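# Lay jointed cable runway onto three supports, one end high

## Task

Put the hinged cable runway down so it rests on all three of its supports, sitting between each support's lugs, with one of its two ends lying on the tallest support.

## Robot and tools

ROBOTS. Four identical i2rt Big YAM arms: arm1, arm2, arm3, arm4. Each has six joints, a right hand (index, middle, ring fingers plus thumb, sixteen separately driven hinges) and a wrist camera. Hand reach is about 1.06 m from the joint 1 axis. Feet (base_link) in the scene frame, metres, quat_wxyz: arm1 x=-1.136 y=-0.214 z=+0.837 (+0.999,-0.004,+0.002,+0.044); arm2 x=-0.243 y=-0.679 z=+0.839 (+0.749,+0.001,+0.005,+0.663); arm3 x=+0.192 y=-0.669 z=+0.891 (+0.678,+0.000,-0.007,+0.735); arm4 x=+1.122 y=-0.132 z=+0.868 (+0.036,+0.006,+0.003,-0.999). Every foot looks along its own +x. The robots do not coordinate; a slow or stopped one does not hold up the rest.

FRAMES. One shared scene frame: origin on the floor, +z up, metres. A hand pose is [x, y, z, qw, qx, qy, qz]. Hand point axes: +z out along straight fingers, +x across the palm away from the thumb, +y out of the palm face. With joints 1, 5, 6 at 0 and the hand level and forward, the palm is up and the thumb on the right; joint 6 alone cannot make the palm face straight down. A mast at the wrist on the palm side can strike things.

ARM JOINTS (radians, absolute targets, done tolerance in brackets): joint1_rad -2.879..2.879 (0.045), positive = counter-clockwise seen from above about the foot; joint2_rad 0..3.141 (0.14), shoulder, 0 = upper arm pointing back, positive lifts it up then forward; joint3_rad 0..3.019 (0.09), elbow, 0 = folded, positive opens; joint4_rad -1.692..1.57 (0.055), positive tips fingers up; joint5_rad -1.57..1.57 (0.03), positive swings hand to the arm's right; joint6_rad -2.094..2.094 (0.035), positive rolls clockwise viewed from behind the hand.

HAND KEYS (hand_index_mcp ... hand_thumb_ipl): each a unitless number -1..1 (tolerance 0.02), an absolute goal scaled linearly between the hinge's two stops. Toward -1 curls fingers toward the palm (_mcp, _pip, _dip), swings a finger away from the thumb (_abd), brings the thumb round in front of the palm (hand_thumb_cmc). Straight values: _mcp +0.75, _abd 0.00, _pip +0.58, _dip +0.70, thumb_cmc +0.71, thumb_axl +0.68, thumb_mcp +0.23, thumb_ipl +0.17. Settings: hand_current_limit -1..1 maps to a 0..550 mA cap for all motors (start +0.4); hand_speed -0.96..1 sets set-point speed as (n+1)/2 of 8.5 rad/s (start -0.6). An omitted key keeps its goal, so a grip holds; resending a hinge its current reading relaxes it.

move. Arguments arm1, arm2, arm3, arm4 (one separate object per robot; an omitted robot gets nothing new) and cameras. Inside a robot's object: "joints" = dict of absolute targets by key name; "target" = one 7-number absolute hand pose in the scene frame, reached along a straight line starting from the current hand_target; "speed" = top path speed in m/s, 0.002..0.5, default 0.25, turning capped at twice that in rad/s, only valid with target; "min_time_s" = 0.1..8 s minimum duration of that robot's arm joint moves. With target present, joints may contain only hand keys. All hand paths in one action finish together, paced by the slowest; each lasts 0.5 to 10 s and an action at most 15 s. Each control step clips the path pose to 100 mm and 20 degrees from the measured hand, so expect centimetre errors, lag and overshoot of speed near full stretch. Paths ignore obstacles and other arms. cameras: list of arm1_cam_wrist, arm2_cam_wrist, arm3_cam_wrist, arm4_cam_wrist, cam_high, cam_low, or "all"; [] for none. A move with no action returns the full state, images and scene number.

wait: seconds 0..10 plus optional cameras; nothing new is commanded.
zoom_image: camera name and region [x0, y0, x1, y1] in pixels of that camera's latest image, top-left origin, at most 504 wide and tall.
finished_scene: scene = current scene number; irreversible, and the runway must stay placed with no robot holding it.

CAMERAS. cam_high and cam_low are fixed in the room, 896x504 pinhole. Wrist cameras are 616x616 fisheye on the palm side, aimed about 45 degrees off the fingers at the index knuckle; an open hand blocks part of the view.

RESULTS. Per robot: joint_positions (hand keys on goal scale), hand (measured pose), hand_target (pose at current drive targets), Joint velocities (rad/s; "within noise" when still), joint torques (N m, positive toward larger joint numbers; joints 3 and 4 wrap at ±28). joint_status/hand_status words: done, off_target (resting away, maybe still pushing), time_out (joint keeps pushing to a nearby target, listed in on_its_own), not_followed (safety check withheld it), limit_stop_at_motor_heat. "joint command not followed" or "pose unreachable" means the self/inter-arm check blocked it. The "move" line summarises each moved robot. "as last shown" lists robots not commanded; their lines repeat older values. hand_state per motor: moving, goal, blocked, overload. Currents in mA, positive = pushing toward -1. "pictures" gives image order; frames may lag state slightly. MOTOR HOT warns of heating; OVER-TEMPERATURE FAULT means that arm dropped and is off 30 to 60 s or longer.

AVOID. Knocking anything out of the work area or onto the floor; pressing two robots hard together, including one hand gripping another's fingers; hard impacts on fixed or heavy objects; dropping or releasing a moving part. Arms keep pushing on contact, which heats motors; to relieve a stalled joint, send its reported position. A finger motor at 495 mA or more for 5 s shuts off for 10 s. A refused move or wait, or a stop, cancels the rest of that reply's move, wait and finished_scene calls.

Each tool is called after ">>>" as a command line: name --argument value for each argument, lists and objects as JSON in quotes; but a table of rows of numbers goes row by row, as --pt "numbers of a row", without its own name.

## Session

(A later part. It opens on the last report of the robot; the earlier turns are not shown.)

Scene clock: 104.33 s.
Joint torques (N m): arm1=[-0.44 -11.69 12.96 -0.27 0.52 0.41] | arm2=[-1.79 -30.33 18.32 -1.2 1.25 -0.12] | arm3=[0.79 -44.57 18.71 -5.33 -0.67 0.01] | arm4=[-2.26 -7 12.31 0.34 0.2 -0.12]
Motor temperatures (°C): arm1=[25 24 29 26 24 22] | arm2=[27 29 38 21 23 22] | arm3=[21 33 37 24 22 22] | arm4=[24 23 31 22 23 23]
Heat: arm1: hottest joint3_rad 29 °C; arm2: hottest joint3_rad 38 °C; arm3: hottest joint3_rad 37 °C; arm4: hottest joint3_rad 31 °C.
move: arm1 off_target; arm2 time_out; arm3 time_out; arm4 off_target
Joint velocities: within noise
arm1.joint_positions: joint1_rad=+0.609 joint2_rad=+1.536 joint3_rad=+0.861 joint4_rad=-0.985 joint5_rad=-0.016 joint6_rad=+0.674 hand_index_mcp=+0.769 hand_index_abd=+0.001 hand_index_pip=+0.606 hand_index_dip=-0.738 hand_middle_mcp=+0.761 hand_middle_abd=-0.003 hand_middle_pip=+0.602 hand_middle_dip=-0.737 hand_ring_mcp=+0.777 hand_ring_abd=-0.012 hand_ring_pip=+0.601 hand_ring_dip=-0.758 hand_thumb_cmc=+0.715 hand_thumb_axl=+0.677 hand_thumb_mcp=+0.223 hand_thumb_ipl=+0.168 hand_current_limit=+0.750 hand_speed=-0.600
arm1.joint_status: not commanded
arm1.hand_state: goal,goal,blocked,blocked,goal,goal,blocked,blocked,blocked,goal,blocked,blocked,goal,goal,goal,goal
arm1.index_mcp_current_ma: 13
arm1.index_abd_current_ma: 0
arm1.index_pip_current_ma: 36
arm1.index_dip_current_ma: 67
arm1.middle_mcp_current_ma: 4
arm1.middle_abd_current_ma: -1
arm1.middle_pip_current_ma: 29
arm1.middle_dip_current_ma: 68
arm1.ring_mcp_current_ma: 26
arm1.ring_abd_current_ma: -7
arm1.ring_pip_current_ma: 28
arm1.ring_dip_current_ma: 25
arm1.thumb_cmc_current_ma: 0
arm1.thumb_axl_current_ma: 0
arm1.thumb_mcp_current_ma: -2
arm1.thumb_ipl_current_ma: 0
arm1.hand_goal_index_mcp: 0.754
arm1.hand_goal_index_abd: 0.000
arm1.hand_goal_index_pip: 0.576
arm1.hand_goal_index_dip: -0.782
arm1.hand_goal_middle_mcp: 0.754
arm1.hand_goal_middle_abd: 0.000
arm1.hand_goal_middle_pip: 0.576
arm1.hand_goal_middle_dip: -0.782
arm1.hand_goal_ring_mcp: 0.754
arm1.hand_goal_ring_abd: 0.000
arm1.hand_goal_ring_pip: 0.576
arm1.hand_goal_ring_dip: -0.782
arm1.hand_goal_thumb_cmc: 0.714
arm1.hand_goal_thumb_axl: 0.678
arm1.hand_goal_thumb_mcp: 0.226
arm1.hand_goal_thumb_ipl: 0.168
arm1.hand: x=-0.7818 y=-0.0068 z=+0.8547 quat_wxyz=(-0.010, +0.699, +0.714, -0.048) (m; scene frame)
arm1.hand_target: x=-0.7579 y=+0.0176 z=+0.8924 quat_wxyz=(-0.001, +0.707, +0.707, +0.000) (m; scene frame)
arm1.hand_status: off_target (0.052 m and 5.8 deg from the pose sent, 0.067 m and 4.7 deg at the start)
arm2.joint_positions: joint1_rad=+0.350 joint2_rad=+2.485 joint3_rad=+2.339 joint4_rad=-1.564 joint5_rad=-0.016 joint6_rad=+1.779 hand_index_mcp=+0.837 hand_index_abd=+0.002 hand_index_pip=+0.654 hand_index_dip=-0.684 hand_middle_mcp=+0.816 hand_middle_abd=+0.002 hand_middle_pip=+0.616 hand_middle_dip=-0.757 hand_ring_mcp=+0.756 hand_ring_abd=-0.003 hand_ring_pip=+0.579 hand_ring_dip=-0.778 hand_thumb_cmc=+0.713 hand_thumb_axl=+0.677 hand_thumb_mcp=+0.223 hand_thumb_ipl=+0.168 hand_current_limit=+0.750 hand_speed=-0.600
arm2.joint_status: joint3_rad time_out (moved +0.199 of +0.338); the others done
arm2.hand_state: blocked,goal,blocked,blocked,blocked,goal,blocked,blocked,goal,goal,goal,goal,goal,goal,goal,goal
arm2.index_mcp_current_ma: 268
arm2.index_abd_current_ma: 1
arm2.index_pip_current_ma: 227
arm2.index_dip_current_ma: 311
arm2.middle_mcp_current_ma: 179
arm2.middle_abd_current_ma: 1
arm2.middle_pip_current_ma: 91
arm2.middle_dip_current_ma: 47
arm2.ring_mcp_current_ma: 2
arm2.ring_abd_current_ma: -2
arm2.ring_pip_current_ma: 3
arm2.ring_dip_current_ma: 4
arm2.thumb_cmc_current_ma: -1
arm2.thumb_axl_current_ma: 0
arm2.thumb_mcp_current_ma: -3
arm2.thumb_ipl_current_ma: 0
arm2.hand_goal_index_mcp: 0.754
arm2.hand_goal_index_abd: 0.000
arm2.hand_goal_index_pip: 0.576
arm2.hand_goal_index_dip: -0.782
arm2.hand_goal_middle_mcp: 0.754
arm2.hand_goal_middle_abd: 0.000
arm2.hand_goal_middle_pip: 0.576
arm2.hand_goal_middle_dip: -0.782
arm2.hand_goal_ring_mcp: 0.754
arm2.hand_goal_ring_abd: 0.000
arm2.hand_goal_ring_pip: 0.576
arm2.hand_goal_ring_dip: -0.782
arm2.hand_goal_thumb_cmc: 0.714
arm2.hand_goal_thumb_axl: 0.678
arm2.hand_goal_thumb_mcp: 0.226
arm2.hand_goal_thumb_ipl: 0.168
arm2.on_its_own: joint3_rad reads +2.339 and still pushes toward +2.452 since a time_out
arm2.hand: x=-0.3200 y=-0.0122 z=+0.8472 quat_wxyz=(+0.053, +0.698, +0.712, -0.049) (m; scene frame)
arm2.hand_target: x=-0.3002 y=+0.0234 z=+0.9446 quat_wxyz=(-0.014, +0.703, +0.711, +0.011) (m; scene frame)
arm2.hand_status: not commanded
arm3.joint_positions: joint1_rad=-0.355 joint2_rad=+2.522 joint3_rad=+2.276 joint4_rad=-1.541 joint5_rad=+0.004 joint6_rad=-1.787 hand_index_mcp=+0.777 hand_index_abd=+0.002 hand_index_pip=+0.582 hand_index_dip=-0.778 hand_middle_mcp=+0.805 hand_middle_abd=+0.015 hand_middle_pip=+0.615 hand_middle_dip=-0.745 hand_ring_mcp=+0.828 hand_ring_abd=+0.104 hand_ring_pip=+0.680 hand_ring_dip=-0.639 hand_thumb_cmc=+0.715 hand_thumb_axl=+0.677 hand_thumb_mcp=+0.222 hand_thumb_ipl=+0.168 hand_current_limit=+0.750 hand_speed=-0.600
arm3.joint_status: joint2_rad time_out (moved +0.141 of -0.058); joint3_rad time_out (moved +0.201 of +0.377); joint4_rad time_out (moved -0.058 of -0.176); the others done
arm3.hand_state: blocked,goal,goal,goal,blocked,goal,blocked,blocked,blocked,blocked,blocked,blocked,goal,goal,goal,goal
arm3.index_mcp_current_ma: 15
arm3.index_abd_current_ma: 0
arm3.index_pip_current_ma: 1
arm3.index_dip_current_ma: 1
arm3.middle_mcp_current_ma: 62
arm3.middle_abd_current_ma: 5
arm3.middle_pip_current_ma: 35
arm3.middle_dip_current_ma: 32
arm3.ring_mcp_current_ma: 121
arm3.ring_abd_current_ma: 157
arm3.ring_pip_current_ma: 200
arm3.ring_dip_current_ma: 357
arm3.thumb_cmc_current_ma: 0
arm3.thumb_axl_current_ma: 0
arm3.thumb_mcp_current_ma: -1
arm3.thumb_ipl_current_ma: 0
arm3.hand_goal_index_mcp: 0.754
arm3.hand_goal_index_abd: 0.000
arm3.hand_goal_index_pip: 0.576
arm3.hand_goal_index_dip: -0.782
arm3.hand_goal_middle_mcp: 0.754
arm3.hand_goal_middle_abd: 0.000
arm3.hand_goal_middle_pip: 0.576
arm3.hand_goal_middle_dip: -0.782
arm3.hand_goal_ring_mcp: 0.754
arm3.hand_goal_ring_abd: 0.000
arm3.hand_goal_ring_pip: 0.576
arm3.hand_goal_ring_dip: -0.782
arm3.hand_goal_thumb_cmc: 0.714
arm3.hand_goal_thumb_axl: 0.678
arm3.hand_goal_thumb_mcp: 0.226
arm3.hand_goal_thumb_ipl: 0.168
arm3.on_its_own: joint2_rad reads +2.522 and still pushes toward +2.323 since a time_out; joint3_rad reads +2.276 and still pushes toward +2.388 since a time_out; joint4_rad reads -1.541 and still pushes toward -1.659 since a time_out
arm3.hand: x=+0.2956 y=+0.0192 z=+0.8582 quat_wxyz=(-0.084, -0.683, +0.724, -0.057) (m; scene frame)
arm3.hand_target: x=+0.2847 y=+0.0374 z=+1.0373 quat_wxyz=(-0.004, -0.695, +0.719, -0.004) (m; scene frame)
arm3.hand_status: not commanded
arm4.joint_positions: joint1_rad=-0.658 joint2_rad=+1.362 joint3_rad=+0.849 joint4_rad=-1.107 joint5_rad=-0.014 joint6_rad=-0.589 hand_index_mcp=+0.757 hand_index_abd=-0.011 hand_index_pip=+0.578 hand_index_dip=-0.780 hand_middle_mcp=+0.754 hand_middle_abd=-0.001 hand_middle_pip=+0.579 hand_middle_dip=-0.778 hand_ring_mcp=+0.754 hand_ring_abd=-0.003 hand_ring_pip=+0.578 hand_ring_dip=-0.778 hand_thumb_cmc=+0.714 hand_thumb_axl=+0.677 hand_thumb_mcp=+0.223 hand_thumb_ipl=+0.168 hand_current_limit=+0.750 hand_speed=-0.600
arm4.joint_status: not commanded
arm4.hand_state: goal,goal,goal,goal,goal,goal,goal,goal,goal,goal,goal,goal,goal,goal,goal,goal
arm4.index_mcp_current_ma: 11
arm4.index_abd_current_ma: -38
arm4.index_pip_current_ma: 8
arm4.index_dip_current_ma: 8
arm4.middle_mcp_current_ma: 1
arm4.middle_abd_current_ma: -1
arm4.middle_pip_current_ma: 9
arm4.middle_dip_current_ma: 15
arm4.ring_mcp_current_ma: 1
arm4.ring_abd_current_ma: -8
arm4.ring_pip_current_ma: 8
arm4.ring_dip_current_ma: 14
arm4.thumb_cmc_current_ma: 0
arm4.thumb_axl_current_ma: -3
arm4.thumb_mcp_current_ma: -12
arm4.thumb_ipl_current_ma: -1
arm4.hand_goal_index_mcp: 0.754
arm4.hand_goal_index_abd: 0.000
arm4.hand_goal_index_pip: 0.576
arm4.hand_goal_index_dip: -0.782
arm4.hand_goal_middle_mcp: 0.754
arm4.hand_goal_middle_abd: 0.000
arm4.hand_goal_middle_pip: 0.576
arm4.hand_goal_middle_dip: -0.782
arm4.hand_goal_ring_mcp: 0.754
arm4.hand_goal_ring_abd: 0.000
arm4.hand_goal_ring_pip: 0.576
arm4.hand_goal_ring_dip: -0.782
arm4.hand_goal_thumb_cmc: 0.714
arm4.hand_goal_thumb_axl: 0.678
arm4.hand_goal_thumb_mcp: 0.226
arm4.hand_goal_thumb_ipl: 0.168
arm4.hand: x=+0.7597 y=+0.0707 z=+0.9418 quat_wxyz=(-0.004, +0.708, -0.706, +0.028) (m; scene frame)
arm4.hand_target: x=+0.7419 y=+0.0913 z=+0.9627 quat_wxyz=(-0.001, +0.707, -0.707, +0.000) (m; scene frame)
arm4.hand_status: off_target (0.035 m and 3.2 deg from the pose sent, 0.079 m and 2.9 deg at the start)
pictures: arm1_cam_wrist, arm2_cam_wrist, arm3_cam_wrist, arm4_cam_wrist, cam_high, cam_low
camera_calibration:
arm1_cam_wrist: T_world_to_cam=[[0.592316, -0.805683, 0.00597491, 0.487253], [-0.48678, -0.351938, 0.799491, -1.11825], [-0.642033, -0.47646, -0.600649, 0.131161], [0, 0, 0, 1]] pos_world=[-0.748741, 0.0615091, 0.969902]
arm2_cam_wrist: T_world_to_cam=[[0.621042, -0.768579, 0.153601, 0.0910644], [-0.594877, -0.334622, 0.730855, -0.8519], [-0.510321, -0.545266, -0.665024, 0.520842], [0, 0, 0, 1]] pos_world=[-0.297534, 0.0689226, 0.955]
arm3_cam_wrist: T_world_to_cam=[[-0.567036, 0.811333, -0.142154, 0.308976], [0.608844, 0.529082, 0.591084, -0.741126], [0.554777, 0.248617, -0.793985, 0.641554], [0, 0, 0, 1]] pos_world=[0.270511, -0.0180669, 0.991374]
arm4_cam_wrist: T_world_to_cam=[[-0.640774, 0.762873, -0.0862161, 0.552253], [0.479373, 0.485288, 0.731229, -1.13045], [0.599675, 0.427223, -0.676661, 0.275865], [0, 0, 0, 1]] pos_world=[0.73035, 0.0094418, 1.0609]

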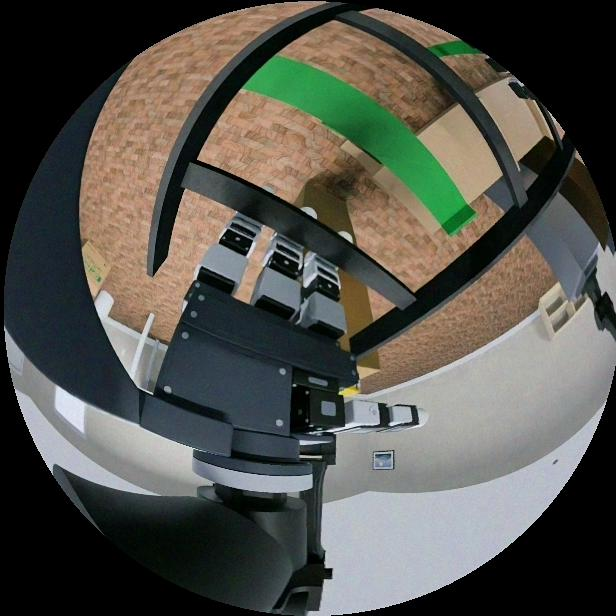

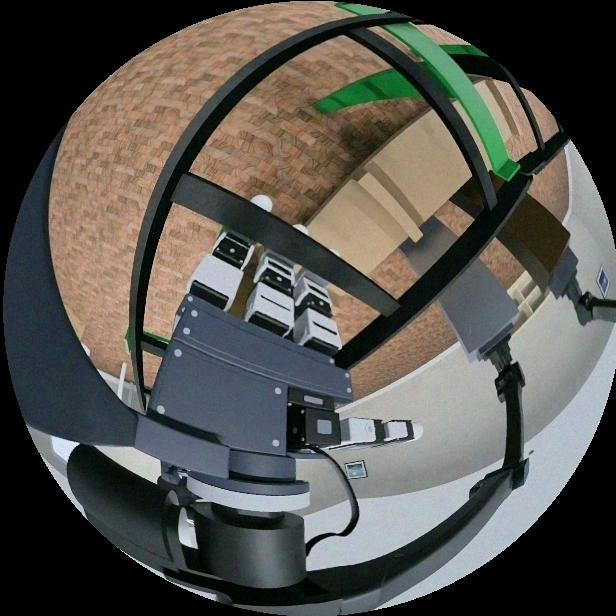

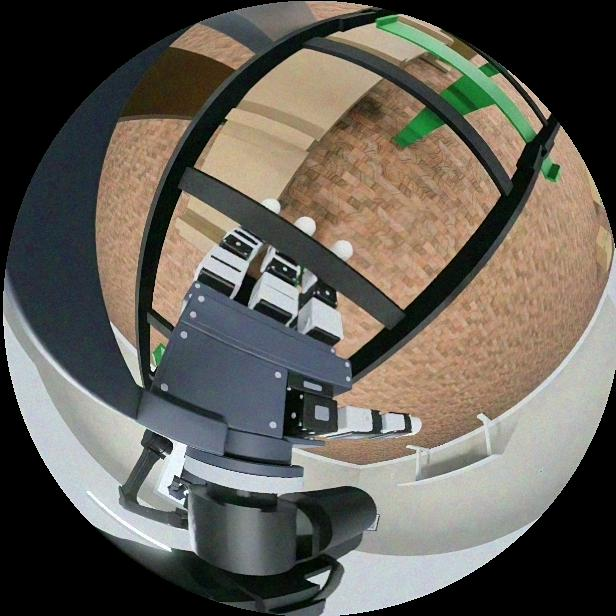

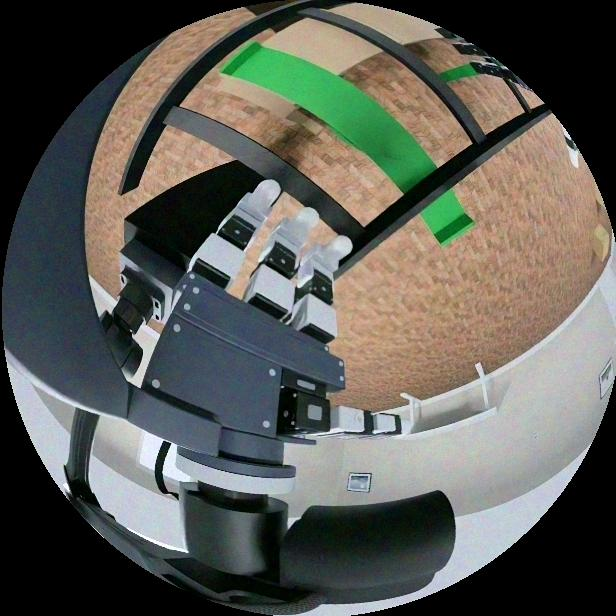

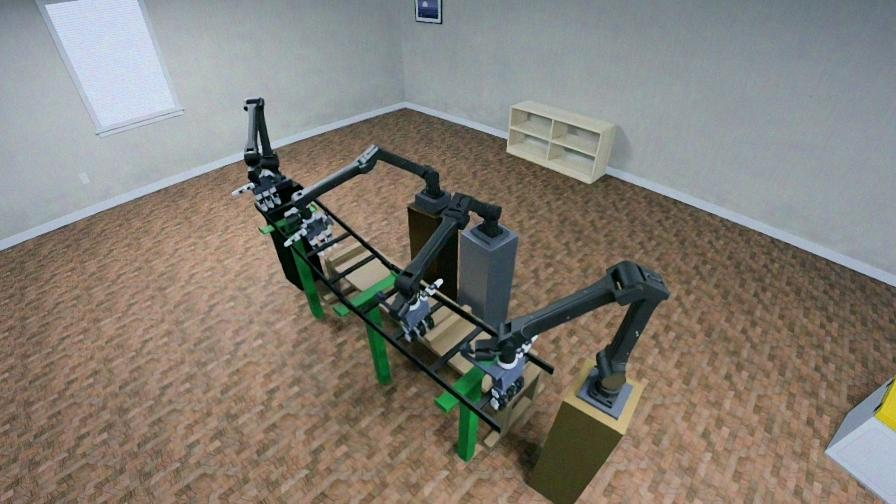

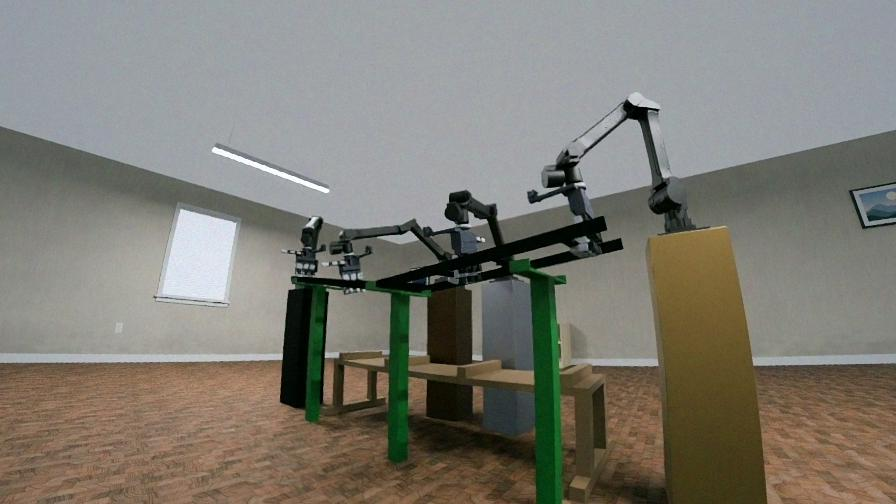

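>>> move --arm4 '{"target":[0.777,0.058,0.955,0,0.7071,-0.7071,0],"speed":0.1}'

>>> move --arm4 '{"target":[0.777,0.058,0.880,0,0.7071,-0.7071,0],"speed":0.1}' --cameras '["arm4_cam_wrist","cam_low"]'

Scene clock: 109.47 s.
Joint torques (N m): arm1=[-0.44 -11.69 12.97 -0.25 0.52 0.41] | arm2=[-1.73 -30.33 18.25 -1.18 1.26 -0.13] | arm3=[0.73 -44.63 18.54 -5.33 -0.67 0.02] | arm4=[-0.15 -7.53 7.51 0.44 0.13 0.1]
Motor temperatures (°C): arm1=[25 24 29 26 24 22] | arm2=[27 29 39 21 23 22] | arm3=[21 35 37 24 22 22] | arm4=[23 23 31 22 23 23]
Heat: arm1: hottest joint3_rad 29 °C; arm2: hottest joint3_rad 39 °C; arm3: hottest joint3_rad 37 °C; arm4: hottest joint3_rad 31 °C.
move: arm4 done
Joint velocities: within noise
arm1, arm2, arm3: as last shown
arm2.on_its_own: joint3_rad reads +2.339 and still pushes toward +2.452 since a time_out
arm3.on_its_own: joint2_rad reads +2.522 and still pushes toward +2.323 since a time_out; joint3_rad reads +2.276 and still pushes toward +2.388 since a time_out; joint4_rad reads -1.541 and still pushes toward -1.659 since a time_out
arm4.joint_positions: joint1_rad=-0.658 joint2_rad=+1.267 joint3_rad=+0.778 joint4_rad=-1.096 joint5_rad=-0.014 joint6_rad=-0.589 hand_index_mcp=+0.755 hand_index_abd=-0.003 hand_index_pip=+0.578 hand_index_dip=-0.780 hand_middle_mcp=+0.754 hand_middle_abd=-0.001 hand_middle_pip=+0.579 hand_middle_dip=-0.778 hand_ring_mcp=+0.754 hand_ring_abd=-0.003 hand_ring_pip=+0.578 hand_ring_dip=-0.778 hand_thumb_cmc=+0.714 hand_thumb_axl=+0.677 hand_thumb_mcp=+0.223 hand_thumb_ipl=+0.168 hand_current_limit=+0.750 hand_speed=-0.600
arm4.joint_status: not commanded
arm4.hand_state: goal,goal,goal,goal,goal,goal,goal,goal,goal,goal,goal,goal,goal,goal,goal,goal
arm4.index_mcp_current_ma: 2
arm4.index_abd_current_ma: -9
arm4.index_pip_current_ma: 7
arm4.index_dip_current_ma: 8
arm4.middle_mcp_current_ma: 1
arm4.middle_abd_current_ma: -1
arm4.middle_pip_current_ma: 9
arm4.middle_dip_current_ma: 15
arm4.ring_mcp_current_ma: 1
arm4.ring_abd_current_ma: -8
arm4.ring_pip_current_ma: 8
arm4.ring_dip_current_ma: 14
arm4.thumb_cmc_current_ma: 0
arm4.thumb_axl_current_ma: -3
arm4.thumb_mcp_current_ma: -12
arm4.thumb_ipl_current_ma: -1
arm4.hand_goal_index_mcp: 0.754
arm4.hand_goal_index_abd: 0.000
arm4.hand_goal_index_pip: 0.576
arm4.hand_goal_index_dip: -0.782
arm4.hand_goal_middle_mcp: 0.754
arm4.hand_goal_middle_abd: 0.000
arm4.hand_goal_middle_pip: 0.576
arm4.hand_goal_middle_dip: -0.782
arm4.hand_goal_ring_mcp: 0.754
arm4.hand_goal_ring_abd: 0.000
arm4.hand_goal_ring_pip: 0.576
arm4.hand_goal_ring_dip: -0.782
arm4.hand_goal_thumb_cmc: 0.714
arm4.hand_goal_thumb_axl: 0.678
arm4.hand_goal_thumb_mcp: 0.226
arm4.hand_goal_thumb_ipl: 0.168
arm4.hand: x=+0.7791 y=+0.0578 z=+0.9499 quat_wxyz=(-0.001, +0.708, -0.706, +0.011) (m; scene frame)
arm4.hand_target: x=+0.7771 y=+0.0581 z=+0.9549 quat_wxyz=(+0.000, +0.707, -0.707, +0.000) (m; scene frame)
arm4.hand_status: done (0.006 m and 1.2 deg from the pose sent, 0.025 m and 3.2 deg at the start)
pictures: none

Scene clock: 110.97 s.
Joint torques (N m): arm1=[-0.44 -11.69 12.96 -0.25 0.52 0.41] | arm2=[-1.73 -30.39 18.22 -1.22 1.25 -0.13] | arm3=[0.73 -44.63 18.54 -5.33 -0.67 0.01] | arm4=[0.09 -6.59 6.43 0.54 0.14 0.13]
Motor temperatures (°C): arm1=[25 24 29 26 24 22] | arm2=[27 29 39 21 23 22] | arm3=[21 36 37 24 22 22] | arm4=[23 23 31 22 23 23]
Heat: arm1: hottest joint3_rad 29 °C; arm2: hottest joint3_rad 39 °C; arm3: hottest joint3_rad 37 °C; arm4: hottest joint3_rad 31 °C.
move: arm4 done
Joint velocities: within noise
arm1, arm2, arm3: as last shown
arm2.on_its_own: joint3_rad reads +2.339 and still pushes toward +2.452 since a time_out
arm3.on_its_own: joint2_rad reads +2.522 and still pushes toward +2.323 since a time_out; joint3_rad reads +2.276 and still pushes toward +2.388 since a time_out; joint4_rad reads -1.541 and still pushes toward -1.659 since a time_out
arm4.joint_positions: joint1_rad=-0.658 joint2_rad=+1.390 joint3_rad=+0.668 joint4_rad=-0.847 joint5_rad=-0.014 joint6_rad=-0.589 hand_index_mcp=+0.755 hand_index_abd=-0.003 hand_index_pip=+0.578 hand_index_dip=-0.780 hand_middle_mcp=+0.754 hand_middle_abd=-0.001 hand_middle_pip=+0.579 hand_middle_dip=-0.778 hand_ring_mcp=+0.754 hand_ring_abd=-0.003 hand_ring_pip=+0.578 hand_ring_dip=-0.778 hand_thumb_cmc=+0.714 hand_thumb_axl=+0.677 hand_thumb_mcp=+0.223 hand_thumb_ipl=+0.168 hand_current_limit=+0.750 hand_speed=-0.600
arm4.joint_status: not commanded
arm4.hand_state: goal,goal,goal,goal,goal,goal,goal,goal,goal,goal,goal,goal,goal,goal,goal,goal
arm4.index_mcp_current_ma: 2
arm4.index_abd_current_ma: -9
arm4.index_pip_current_ma: 7
arm4.index_dip_current_ma: 8
arm4.middle_mcp_current_ma: 1
arm4.middle_abd_current_ma: -1
arm4.middle_pip_current_ma: 9
arm4.middle_dip_current_ma: 15
arm4.ring_mcp_current_ma: 1
arm4.ring_abd_current_ma: -8
arm4.ring_pip_current_ma: 8
arm4.ring_dip_current_ma: 14
arm4.thumb_cmc_current_ma: 0
arm4.thumb_axl_current_ma: -3
arm4.thumb_mcp_current_ma: -12
arm4.thumb_ipl_current_ma: -1
arm4.hand_goal_index_mcp: 0.754
arm4.hand_goal_index_abd: 0.000
arm4.hand_goal_index_pip: 0.576
arm4.hand_goal_index_dip: -0.782
arm4.hand_goal_middle_mcp: 0.754
arm4.hand_goal_middle_abd: 0.000
arm4.hand_goal_middle_pip: 0.576
arm4.hand_goal_middle_dip: -0.782
arm4.hand_goal_ring_mcp: 0.754
arm4.hand_goal_ring_abd: 0.000
arm4.hand_goal_ring_pip: 0.576
arm4.hand_goal_ring_dip: -0.782
arm4.hand_goal_thumb_cmc: 0.714
arm4.hand_goal_thumb_axl: 0.678
arm4.hand_goal_thumb_mcp: 0.226
arm4.hand_goal_thumb_ipl: 0.168
arm4.hand: x=+0.7791 y=+0.0586 z=+0.8814 quat_wxyz=(+0.001, +0.708, -0.706, +0.002) (m; scene frame)
arm4.hand_target: x=+0.7771 y=+0.0580 z=+0.8800 quat_wxyz=(+0.000, +0.707, -0.707, +0.000) (m; scene frame)
arm4.hand_status: done (0.003 m and 0.3 deg from the pose sent, 0.070 m and 1.2 deg at the start)
pictures: arm4_cam_wrist, cam_low
camera_calibration:
arm4_cam_wrist: T_world_to_cam=[[-0.643862, 0.764253, -0.0368602, 0.527493], [0.510331, 0.464836, 0.723525, -1.10583], [0.57009, 0.44704, -0.689313, 0.261519], [0, 0, 0, 1]] pos_world=[0.754886, -0.00601561, 0.999812]

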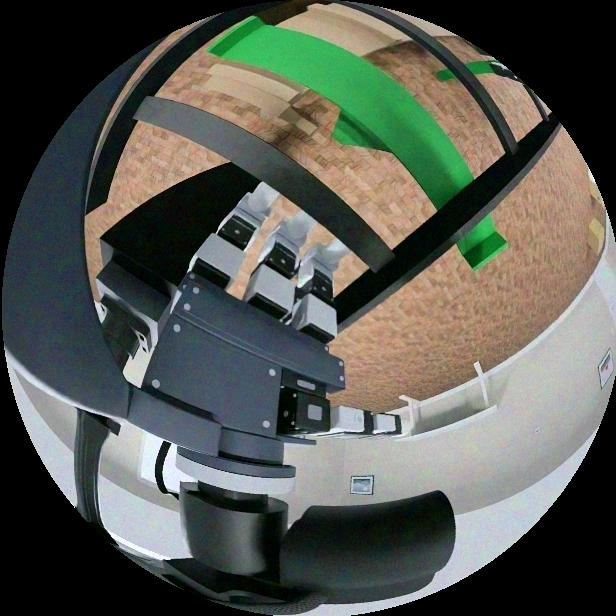

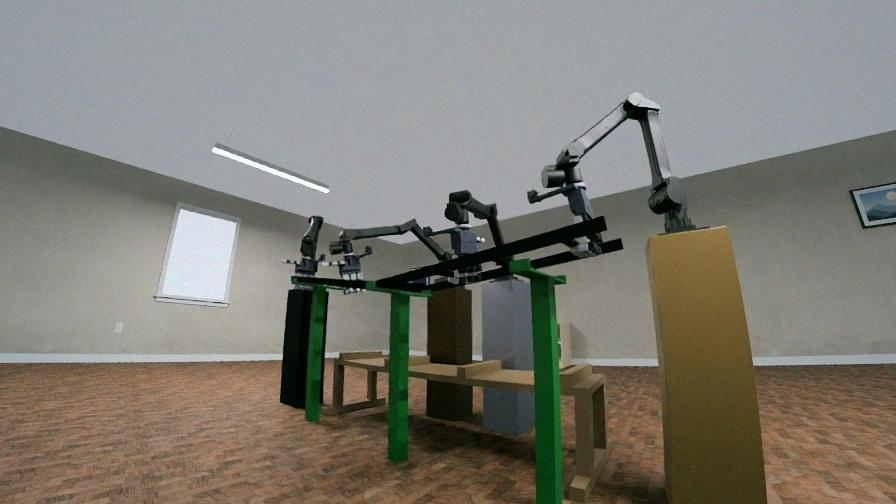

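>>> zoom_image --camera "arm4_cam_wrist" --region '[120, 60, 420, 300]'

Scaled by 1.680 from the camera's 616x616 image, which has a finer 880x880 frame.

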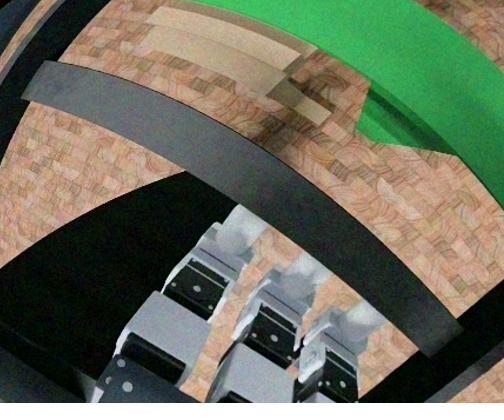

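>>> move --arm4 '{"target":[0.782,0.032,0.852,0,0.7071,-0.7071,0],"speed":0.1}'

>>> move --arm4 '{"target":[0.726,0.032,0.852,0,0.7071,-0.7071,0],"speed":0.08}' --cameras '["arm4_cam_wrist"]'

Scene clock: 112.70 s.
Joint torques (N m): arm1=[-0.44 -11.69 12.97 -0.25 0.52 0.41] | arm2=[-1.79 -30.39 18.24 -1.21 1.26 -0.11] | arm3=[0.73 -44.63 18.54 -5.31 -0.68 0.01] | arm4=[0.38 -6.36 5.82 0.49 0.12 0.15]
Motor temperatures (°C): arm1=[25 24 29 26 24 22] | arm2=[27 29 40 21 24 22] | arm3=[21 37 38 24 22 22] | arm4=[23 23 31 22 23 23]
Heat: arm1: hottest joint3_rad 29 °C; arm2: hottest joint3_rad 40 °C; arm3: hottest joint3_rad 38 °C; arm4: hottest joint3_rad 31 °C.
move: arm4 done
Joint velocities: within noise
arm1, arm2, arm3: as last shown
arm2.on_its_own: joint3_rad reads +2.339 and still pushes toward +2.452 since a time_out
arm3.on_its_own: joint2_rad reads +2.522 and still pushes toward +2.323 since a time_out; joint3_rad reads +2.276 and still pushes toward +2.388 since a time_out; joint4_rad reads -1.541 and still pushes toward -1.659 since a time_out
arm4.joint_positions: joint1_rad=-0.595 joint2_rad=+1.414 joint3_rad=+0.592 joint4_rad=-0.744 joint5_rad=-0.013 joint6_rad=-0.525 hand_index_mcp=+0.755 hand_index_abd=-0.003 hand_index_pip=+0.578 hand_index_dip=-0.780 hand_middle_mcp=+0.754 hand_middle_abd=-0.001 hand_middle_pip=+0.579 hand_middle_dip=-0.778 hand_ring_mcp=+0.754 hand_ring_abd=-0.003 hand_ring_pip=+0.578 hand_ring_dip=-0.778 hand_thumb_cmc=+0.714 hand_thumb_axl=+0.677 hand_thumb_mcp=+0.223 hand_thumb_ipl=+0.168 hand_current_limit=+0.750 hand_speed=-0.600
arm4.joint_status: not commanded
arm4.hand_state: goal,goal,goal,goal,goal,goal,goal,goal,goal,goal,goal,goal,goal,goal,goal,goal
arm4.index_mcp_current_ma: 2
arm4.index_abd_current_ma: -8
arm4.index_pip_current_ma: 7
arm4.index_dip_current_ma: 8
arm4.middle_mcp_current_ma: 1
arm4.middle_abd_current_ma: -1
arm4.middle_pip_current_ma: 9
arm4.middle_dip_current_ma: 15
arm4.ring_mcp_current_ma: 1
arm4.ring_abd_current_ma: -8
arm4.ring_pip_current_ma: 8
arm4.ring_dip_current_ma: 14
arm4.thumb_cmc_current_ma: 0
arm4.thumb_axl_current_ma: -3
arm4.thumb_mcp_current_ma: -12
arm4.thumb_ipl_current_ma: -1
arm4.hand_goal_index_mcp: 0.754
arm4.hand_goal_index_abd: 0.000
arm4.hand_goal_index_pip: 0.576
arm4.hand_goal_index_dip: -0.782
arm4.hand_goal_middle_mcp: 0.754
arm4.hand_goal_middle_abd: 0.000
arm4.hand_goal_middle_pip: 0.576
arm4.hand_goal_middle_dip: -0.782
arm4.hand_goal_ring_mcp: 0.754
arm4.hand_goal_ring_abd: 0.000
arm4.hand_goal_ring_pip: 0.576
arm4.hand_goal_ring_dip: -0.782
arm4.hand_goal_thumb_cmc: 0.714
arm4.hand_goal_thumb_axl: 0.678
arm4.hand_goal_thumb_mcp: 0.226
arm4.hand_goal_thumb_ipl: 0.168
arm4.hand: x=+0.7839 y=+0.0340 z=+0.8539 quat_wxyz=(+0.001, +0.708, -0.707, +0.002) (m; scene frame)
arm4.hand_target: x=+0.7821 y=+0.0320 z=+0.8520 quat_wxyz=(+0.000, +0.707, -0.707, +0.000) (m; scene frame)
arm4.hand_status: done (0.003 m and 0.3 deg from the pose sent, 0.040 m and 0.3 deg at the start)
pictures: none

Scene clock: 114.07 s.
Joint torques (N m): arm1=[-0.44 -11.69 12.97 -0.25 0.52 0.41] | arm2=[-1.67 -30.45 18.24 -1.22 1.25 -0.12] | arm3=[0.73 -44.63 18.54 -5.33 -0.67 0.02] | arm4=[0.32 -7.41 9.17 -0.13 0.15 0.13]
Motor temperatures (°C): arm1=[25 24 29 26 24 22] | arm2=[27 29 40 21 24 22] | arm3=[21 37 38 24 22 22] | arm4=[23 23 31 22 23 23]
Heat: arm1: hottest joint3_rad 29 °C; arm2: hottest joint3_rad 40 °C; arm3: hottest joint3_rad 38 °C; arm4: hottest joint3_rad 31 °C.
move: arm4 off_target
Joint velocities: within noise
arm1, arm2, arm3: as last shown
arm2.on_its_own: joint3_rad reads +2.339 and still pushes toward +2.452 since a time_out
arm3.on_its_own: joint2_rad reads +2.522 and still pushes toward +2.323 since a time_out; joint3_rad reads +2.276 and still pushes toward +2.388 since a time_out; joint4_rad reads -1.541 and still pushes toward -1.659 since a time_out
arm4.joint_positions: joint1_rad=-0.514 joint2_rad=+1.529 joint3_rad=+0.684 joint4_rad=-0.744 joint5_rad=-0.013 joint6_rad=-0.444 hand_index_mcp=+0.755 hand_index_abd=-0.003 hand_index_pip=+0.578 hand_index_dip=-0.780 hand_middle_mcp=+0.754 hand_middle_abd=-0.001 hand_middle_pip=+0.579 hand_middle_dip=-0.778 hand_ring_mcp=+0.754 hand_ring_abd=-0.003 hand_ring_pip=+0.578 hand_ring_dip=-0.778 hand_thumb_cmc=+0.714 hand_thumb_axl=+0.677 hand_thumb_mcp=+0.223 hand_thumb_ipl=+0.168 hand_current_limit=+0.750 hand_speed=-0.600
arm4.joint_status: not commanded
arm4.hand_state: goal,goal,goal,goal,goal,goal,goal,goal,goal,goal,goal,goal,goal,goal,goal,goal
arm4.index_mcp_current_ma: 2
arm4.index_abd_current_ma: -8
arm4.index_pip_current_ma: 7
arm4.index_dip_current_ma: 8
arm4.middle_mcp_current_ma: 1
arm4.middle_abd_current_ma: -1
arm4.middle_pip_current_ma: 9
arm4.middle_dip_current_ma: 15
arm4.ring_mcp_current_ma: 1
arm4.ring_abd_current_ma: -8
arm4.ring_pip_current_ma: 8
arm4.ring_dip_current_ma: 14
arm4.thumb_cmc_current_ma: 0
arm4.thumb_axl_current_ma: -3
arm4.thumb_mcp_current_ma: -12
arm4.thumb_ipl_current_ma: -1
arm4.hand_goal_index_mcp: 0.754
arm4.hand_goal_index_abd: 0.000
arm4.hand_goal_index_pip: 0.576
arm4.hand_goal_index_dip: -0.782
arm4.hand_goal_middle_mcp: 0.754
arm4.hand_goal_middle_abd: 0.000
arm4.hand_goal_middle_pip: 0.576
arm4.hand_goal_middle_dip: -0.782
arm4.hand_goal_ring_mcp: 0.754
arm4.hand_goal_ring_abd: 0.000
arm4.hand_goal_ring_pip: 0.576
arm4.hand_goal_ring_dip: -0.782
arm4.hand_goal_thumb_cmc: 0.714
arm4.hand_goal_thumb_axl: 0.678
arm4.hand_goal_thumb_mcp: 0.226
arm4.hand_goal_thumb_ipl: 0.168
arm4.hand: x=+0.7447 y=+0.0266 z=+0.8419 quat_wxyz=(-0.003, +0.708, -0.706, +0.013) (m; scene frame)
arm4.hand_target: x=+0.7265 y=+0.0317 z=+0.8525 quat_wxyz=(+0.000, +0.707, -0.707, +0.000) (m; scene frame)
arm4.hand_status: off_target (0.022 m and 1.6 deg from the pose sent, 0.058 m and 0.2 deg at the start)
pictures: arm4_cam_wrist
camera_calibration:
arm4_cam_wrist: T_world_to_cam=[[-0.642388, 0.76422, -0.0575016, 0.544687], [0.4953, 0.471251, 0.729795, -1.03906], [0.584821, 0.440331, -0.681244, 0.250554], [0, 0, 0, 1]] pos_world=[0.718017, -0.0369294, 0.960308]

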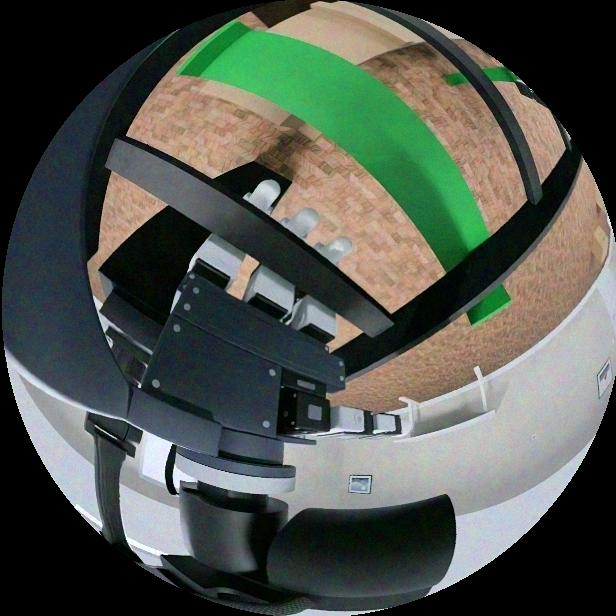

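>>> move --arm4 '{"target":[0.714,0.034,0.885,0,0.7071,-0.7071,0],"speed":0.06}' --cameras '["arm4_cam_wrist"]'

Scene clock: 116.07 s.
Joint torques (N m): arm1=[-0.44 -11.69 12.97 -0.25 0.52 0.41] | arm2=[-1.73 -30.45 18.24 -1.21 1.25 -0.12] | arm3=[0.73 -44.57 18.55 -5.33 -0.67 0.01] | arm4=[0.5 -9.23 9.85 -0.42 0.12 0.12]
Motor temperatures (°C): arm1=[25 24 29 26 24 22] | arm2=[27 29 40 21 24 22] | arm3=[21 38 38 24 22 22] | arm4=[23 23 31 22 23 23]
Heat: arm1: hottest joint3_rad 29 °C; arm2: hottest joint3_rad 40 °C; arm3: hottest joint2_rad 38 °C; arm4: hottest joint3_rad 31 °C.
move: arm4 off_target
Joint velocities: within noise
arm1, arm2, arm3: as last shown
arm2.on_its_own: joint3_rad reads +2.339 and still pushes toward +2.452 since a time_out
arm3.on_its_own: joint2_rad reads +2.522 and still pushes toward +2.323 since a time_out; joint3_rad reads +2.276 and still pushes toward +2.388 since a time_out; joint4_rad reads -1.541 and still pushes toward -1.659 since a time_out
arm4.joint_positions: joint1_rad=-0.507 joint2_rad=+1.502 joint3_rad=+0.745 joint4_rad=-0.854 joint5_rad=-0.013 joint6_rad=-0.435 hand_index_mcp=+0.755 hand_index_abd=-0.003 hand_index_pip=+0.578 hand_index_dip=-0.780 hand_middle_mcp=+0.754 hand_middle_abd=-0.001 hand_middle_pip=+0.579 hand_middle_dip=-0.778 hand_ring_mcp=+0.754 hand_ring_abd=-0.003 hand_ring_pip=+0.578 hand_ring_dip=-0.778 hand_thumb_cmc=+0.714 hand_thumb_axl=+0.677 hand_thumb_mcp=+0.223 hand_thumb_ipl=+0.168 hand_current_limit=+0.750 hand_speed=-0.600
arm4.joint_status: not commanded
arm4.hand_state: goal,goal,goal,goal,goal,goal,goal,goal,goal,goal,goal,goal,goal,goal,goal,goal
arm4.index_mcp_current_ma: 2
arm4.index_abd_current_ma: -8
arm4.index_pip_current_ma: 7
arm4.index_dip_current_ma: 8
arm4.middle_mcp_current_ma: 1
arm4.middle_abd_current_ma: -1
arm4.middle_pip_current_ma: 9
arm4.middle_dip_current_ma: 15
arm4.ring_mcp_current_ma: 1
arm4.ring_abd_current_ma: -8
arm4.ring_pip_current_ma: 8
arm4.ring_dip_current_ma: 14
arm4.thumb_cmc_current_ma: 0
arm4.thumb_axl_current_ma: -3
arm4.thumb_mcp_current_ma: -12
arm4.thumb_ipl_current_ma: -1
arm4.hand_goal_index_mcp: 0.754
arm4.hand_goal_index_abd: 0.000
arm4.hand_goal_index_pip: 0.576
arm4.hand_goal_index_dip: -0.782
arm4.hand_goal_middle_mcp: 0.754
arm4.hand_goal_middle_abd: 0.000
arm4.hand_goal_middle_pip: 0.576
arm4.hand_goal_middle_dip: -0.782
arm4.hand_goal_ring_mcp: 0.754
arm4.hand_goal_ring_abd: 0.000
arm4.hand_goal_ring_pip: 0.576
arm4.hand_goal_ring_dip: -0.782
arm4.hand_goal_thumb_cmc: 0.714
arm4.hand_goal_thumb_axl: 0.678
arm4.hand_goal_thumb_mcp: 0.226
arm4.hand_goal_thumb_ipl: 0.168
arm4.hand: x=+0.7359 y=+0.0281 z=+0.8646 quat_wxyz=(-0.007, +0.707, -0.707, +0.023) (m; scene frame)
arm4.hand_target: x=+0.7147 y=+0.0335 z=+0.8854 quat_wxyz=(+0.000, +0.707, -0.707, +0.000) (m; scene frame)
arm4.hand_status: off_target (0.030 m and 2.8 deg from the pose sent, 0.054 m and 1.6 deg at the start)
pictures: arm4_cam_wrist
camera_calibration:
arm4_cam_wrist: T_world_to_cam=[[-0.639465, 0.764942, -0.0771206, 0.553964], [0.481704, 0.476816, 0.73526, -1.04686], [0.599204, 0.433024, -0.673383, 0.253452], [0, 0, 0, 1]] pos_world=[0.706648, -0.0343429, 0.983105]

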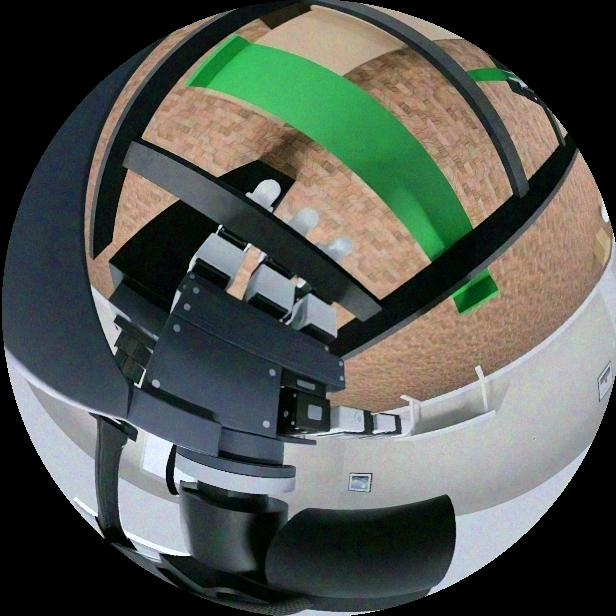

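>>> move --arm4 '{"target":[0.710,0.034,0.935,0,0.7071,-0.7071,0],"speed":0.06}' --cameras '["arm4_cam_wrist","cam_low"]'

Scene clock: 117.87 s.
Joint torques (N m): arm1=[-0.5 -11.75 12.97 -0.32 0.52 0.4] | arm2=[-1.67 -30.39 18.24 -1.21 1.24 -0.12] | arm3=[0.73 -44.63 18.55 -5.12 -0.67 0.01] | arm4=[-0.03 -11.16 11.81 -1.24 0.08 0.1]
Motor temperatures (°C): arm1=[25 24 29 26 24 22] | arm2=[27 29 41 21 24 22] | arm3=[21 39 38 24 22 22] | arm4=[23 23 31 22 23 23]
Heat: arm1: hottest joint3_rad 29 °C; arm2: hottest joint3_rad 41 °C; arm3: hottest joint2_rad 39 °C; arm4: hottest joint3_rad 31 °C.
move: arm4 off_target
Joint velocities: within noise
arm1, arm2, arm3: as last shown
arm1.joint_positions: joint1_rad=+0.610 joint2_rad=+1.537 joint3_rad=+0.861 joint4_rad=-0.983 joint5_rad=-0.016 joint6_rad=+0.675 hand_index_mcp=+0.769 hand_index_abd=+0.001 hand_index_pip=+0.606 hand_index_dip=-0.738 hand_middle_mcp=+0.761 hand_middle_abd=-0.003 hand_middle_pip=+0.602 hand_middle_dip=-0.737 hand_ring_mcp=+0.777 hand_ring_abd=-0.012 hand_ring_pip=+0.601 hand_ring_dip=-0.758 hand_thumb_cmc=+0.715 hand_thumb_axl=+0.677 hand_thumb_mcp=+0.223 hand_thumb_ipl=+0.168 hand_current_limit=+0.750 hand_speed=-0.600
arm1.hand: x=-0.7817 y=-0.0063 z=+0.8545 quat_wxyz=(-0.010, +0.699, +0.714, -0.047) (m; scene frame)
arm1.hand_target: x=-0.7579 y=+0.0177 z=+0.8924 quat_wxyz=(-0.001, +0.707, +0.707, +0.001) (m; scene frame)
arm2.joint_positions: joint1_rad=+0.350 joint2_rad=+2.485 joint3_rad=+2.339 joint4_rad=-1.564 joint5_rad=-0.015 joint6_rad=+1.779 hand_index_mcp=+0.837 hand_index_abd=+0.002 hand_index_pip=+0.654 hand_index_dip=-0.684 hand_middle_mcp=+0.816 hand_middle_abd=+0.002 hand_middle_pip=+0.616 hand_middle_dip=-0.757 hand_ring_mcp=+0.756 hand_ring_abd=-0.003 hand_ring_pip=+0.579 hand_ring_dip=-0.778 hand_thumb_cmc=+0.713 hand_thumb_axl=+0.677 hand_thumb_mcp=+0.223 hand_thumb_ipl=+0.168 hand_current_limit=+0.750 hand_speed=-0.600
arm2.index_abd_current_ma: 2
arm2.middle_mcp_current_ma: 178
arm2.ring_mcp_current_ma: 1
arm2.on_its_own: joint3_rad reads +2.339 and still pushes toward +2.452 since a time_out
arm2.hand: x=-0.3197 y=-0.0121 z=+0.8472 quat_wxyz=(+0.053, +0.698, +0.712, -0.049) (m; scene frame)
arm2.hand_target: x=-0.3000 y=+0.0234 z=+0.9448 quat_wxyz=(-0.014, +0.703, +0.711, +0.011) (m; scene frame)
arm3.joint_positions: joint1_rad=-0.355 joint2_rad=+2.522 joint3_rad=+2.276 joint4_rad=-1.546 joint5_rad=+0.004 joint6_rad=-1.787 hand_index_mcp=+0.777 hand_index_abd=+0.002 hand_index_pip=+0.582 hand_index_dip=-0.778 hand_middle_mcp=+0.804 hand_middle_abd=+0.015 hand_middle_pip=+0.615 hand_middle_dip=-0.747 hand_ring_mcp=+0.827 hand_ring_abd=+0.104 hand_ring_pip=+0.680 hand_ring_dip=-0.639 hand_thumb_cmc=+0.715 hand_thumb_axl=+0.677 hand_thumb_mcp=+0.222 hand_thumb_ipl=+0.168 hand_current_limit=+0.750 hand_speed=-0.600
arm3.middle_pip_current_ma: 34
arm3.middle_dip_current_ma: 30
arm3.ring_mcp_current_ma: 120
arm3.on_its_own: joint2_rad reads +2.522 and still pushes toward +2.323 since a time_out; joint3_rad reads +2.276 and still pushes toward +2.388 since a time_out; joint4_rad reads -1.546 and still pushes toward -1.659 since a time_out
arm3.hand: x=+0.2953 y=+0.0181 z=+0.8584 quat_wxyz=(-0.086, -0.682, +0.723, -0.058) (m; scene frame)
arm3.hand_target: x=+0.2848 y=+0.0374 z=+1.0373 quat_wxyz=(-0.004, -0.695, +0.719, -0.003) (m; scene frame)
arm4.joint_positions: joint1_rad=-0.501 joint2_rad=+1.443 joint3_rad=+0.800 joint4_rad=-0.988 joint5_rad=-0.012 joint6_rad=-0.427 hand_index_mcp=+0.754 hand_index_abd=-0.003 hand_index_pip=+0.579 hand_index_dip=-0.775 hand_middle_mcp=+0.755 hand_middle_abd=+0.000 hand_middle_pip=+0.584 hand_middle_dip=-0.765 hand_ring_mcp=+0.756 hand_ring_abd=-0.002 hand_ring_pip=+0.590 hand_ring_dip=-0.756 hand_thumb_cmc=+0.714 hand_thumb_axl=+0.677 hand_thumb_mcp=+0.223 hand_thumb_ipl=+0.168 hand_current_limit=+0.750 hand_speed=-0.600
arm4.joint_status: not commanded
arm4.hand_state: goal,goal,goal,goal,goal,goal,goal,goal,goal,goal,goal,blocked,goal,goal,goal,goal
arm4.index_mcp_current_ma: 0
arm4.index_abd_current_ma: -8
arm4.index_pip_current_ma: 9
arm4.index_dip_current_ma: 28
arm4.middle_mcp_current_ma: 2
arm4.middle_abd_current_ma: 0
arm4.middle_pip_current_ma: 29
arm4.middle_dip_current_ma: 70
arm4.ring_mcp_current_ma: 8
arm4.ring_abd_current_ma: -5
arm4.ring_pip_current_ma: 54
arm4.ring_dip_current_ma: 108
arm4.thumb_cmc_current_ma: 0
arm4.thumb_axl_current_ma: -3
arm4.thumb_mcp_current_ma: -12
arm4.thumb_ipl_current_ma: -1
arm4.hand_goal_index_mcp: 0.754
arm4.hand_goal_index_abd: 0.000
arm4.hand_goal_index_pip: 0.576
arm4.hand_goal_index_dip: -0.782
arm4.hand_goal_middle_mcp: 0.754
arm4.hand_goal_middle_abd: 0.000
arm4.hand_goal_middle_pip: 0.576
arm4.hand_goal_middle_dip: -0.782
arm4.hand_goal_ring_mcp: 0.754
arm4.hand_goal_ring_abd: 0.000
arm4.hand_goal_ring_pip: 0.576
arm4.hand_goal_ring_dip: -0.782
arm4.hand_goal_thumb_cmc: 0.714
arm4.hand_goal_thumb_axl: 0.678
arm4.hand_goal_thumb_mcp: 0.226
arm4.hand_goal_thumb_ipl: 0.168
arm4.hand: x=+0.7343 y=+0.0267 z=+0.8983 quat_wxyz=(-0.011, +0.706, -0.708, +0.032) (m; scene frame)
arm4.hand_target: x=+0.7113 y=+0.0333 z=+0.9348 quat_wxyz=(+0.000, +0.707, -0.707, +0.000) (m; scene frame)
arm4.hand_status: off_target (0.045 m and 3.9 deg from the pose sent, 0.075 m and 2.8 deg at the start)
pictures: arm4_cam_wrist, cam_low
camera_calibration:
arm4_cam_wrist: T_world_to_cam=[[-0.636055, 0.765892, -0.094041, 0.569246], [0.469279, 0.48068, 0.740759, -1.06613], [0.612545, 0.427032, -0.665156, 0.26073], [0, 0, 0, 1]] pos_world=[0.702676, -0.0348532, 1.0167]

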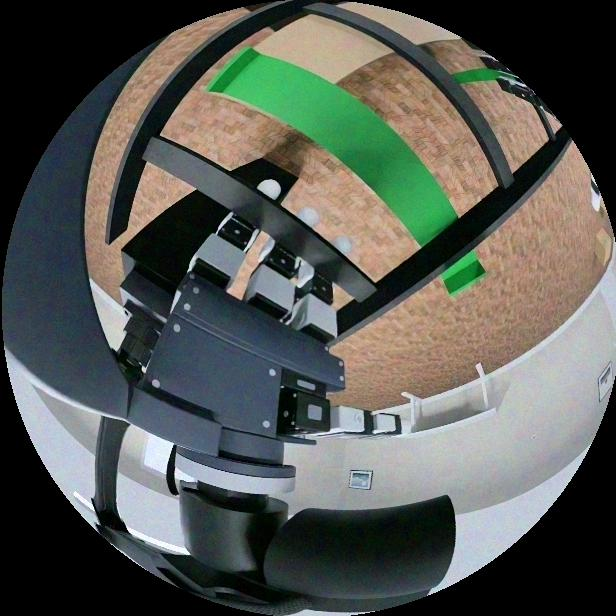

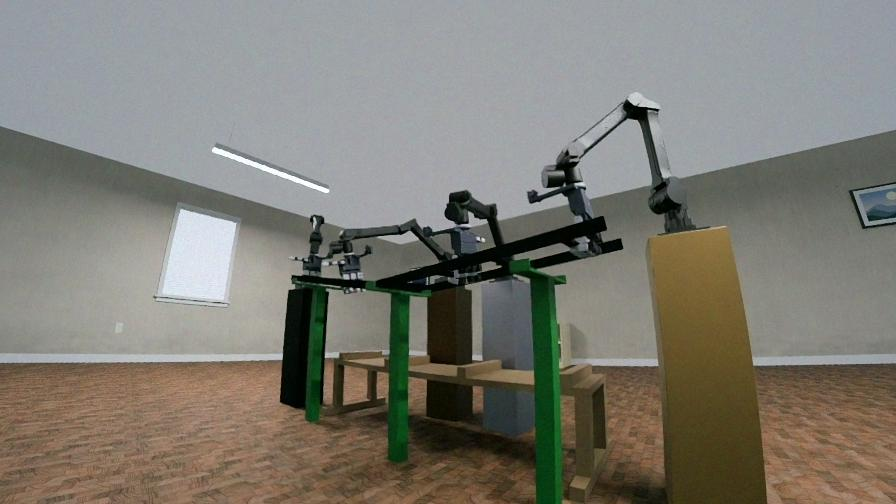

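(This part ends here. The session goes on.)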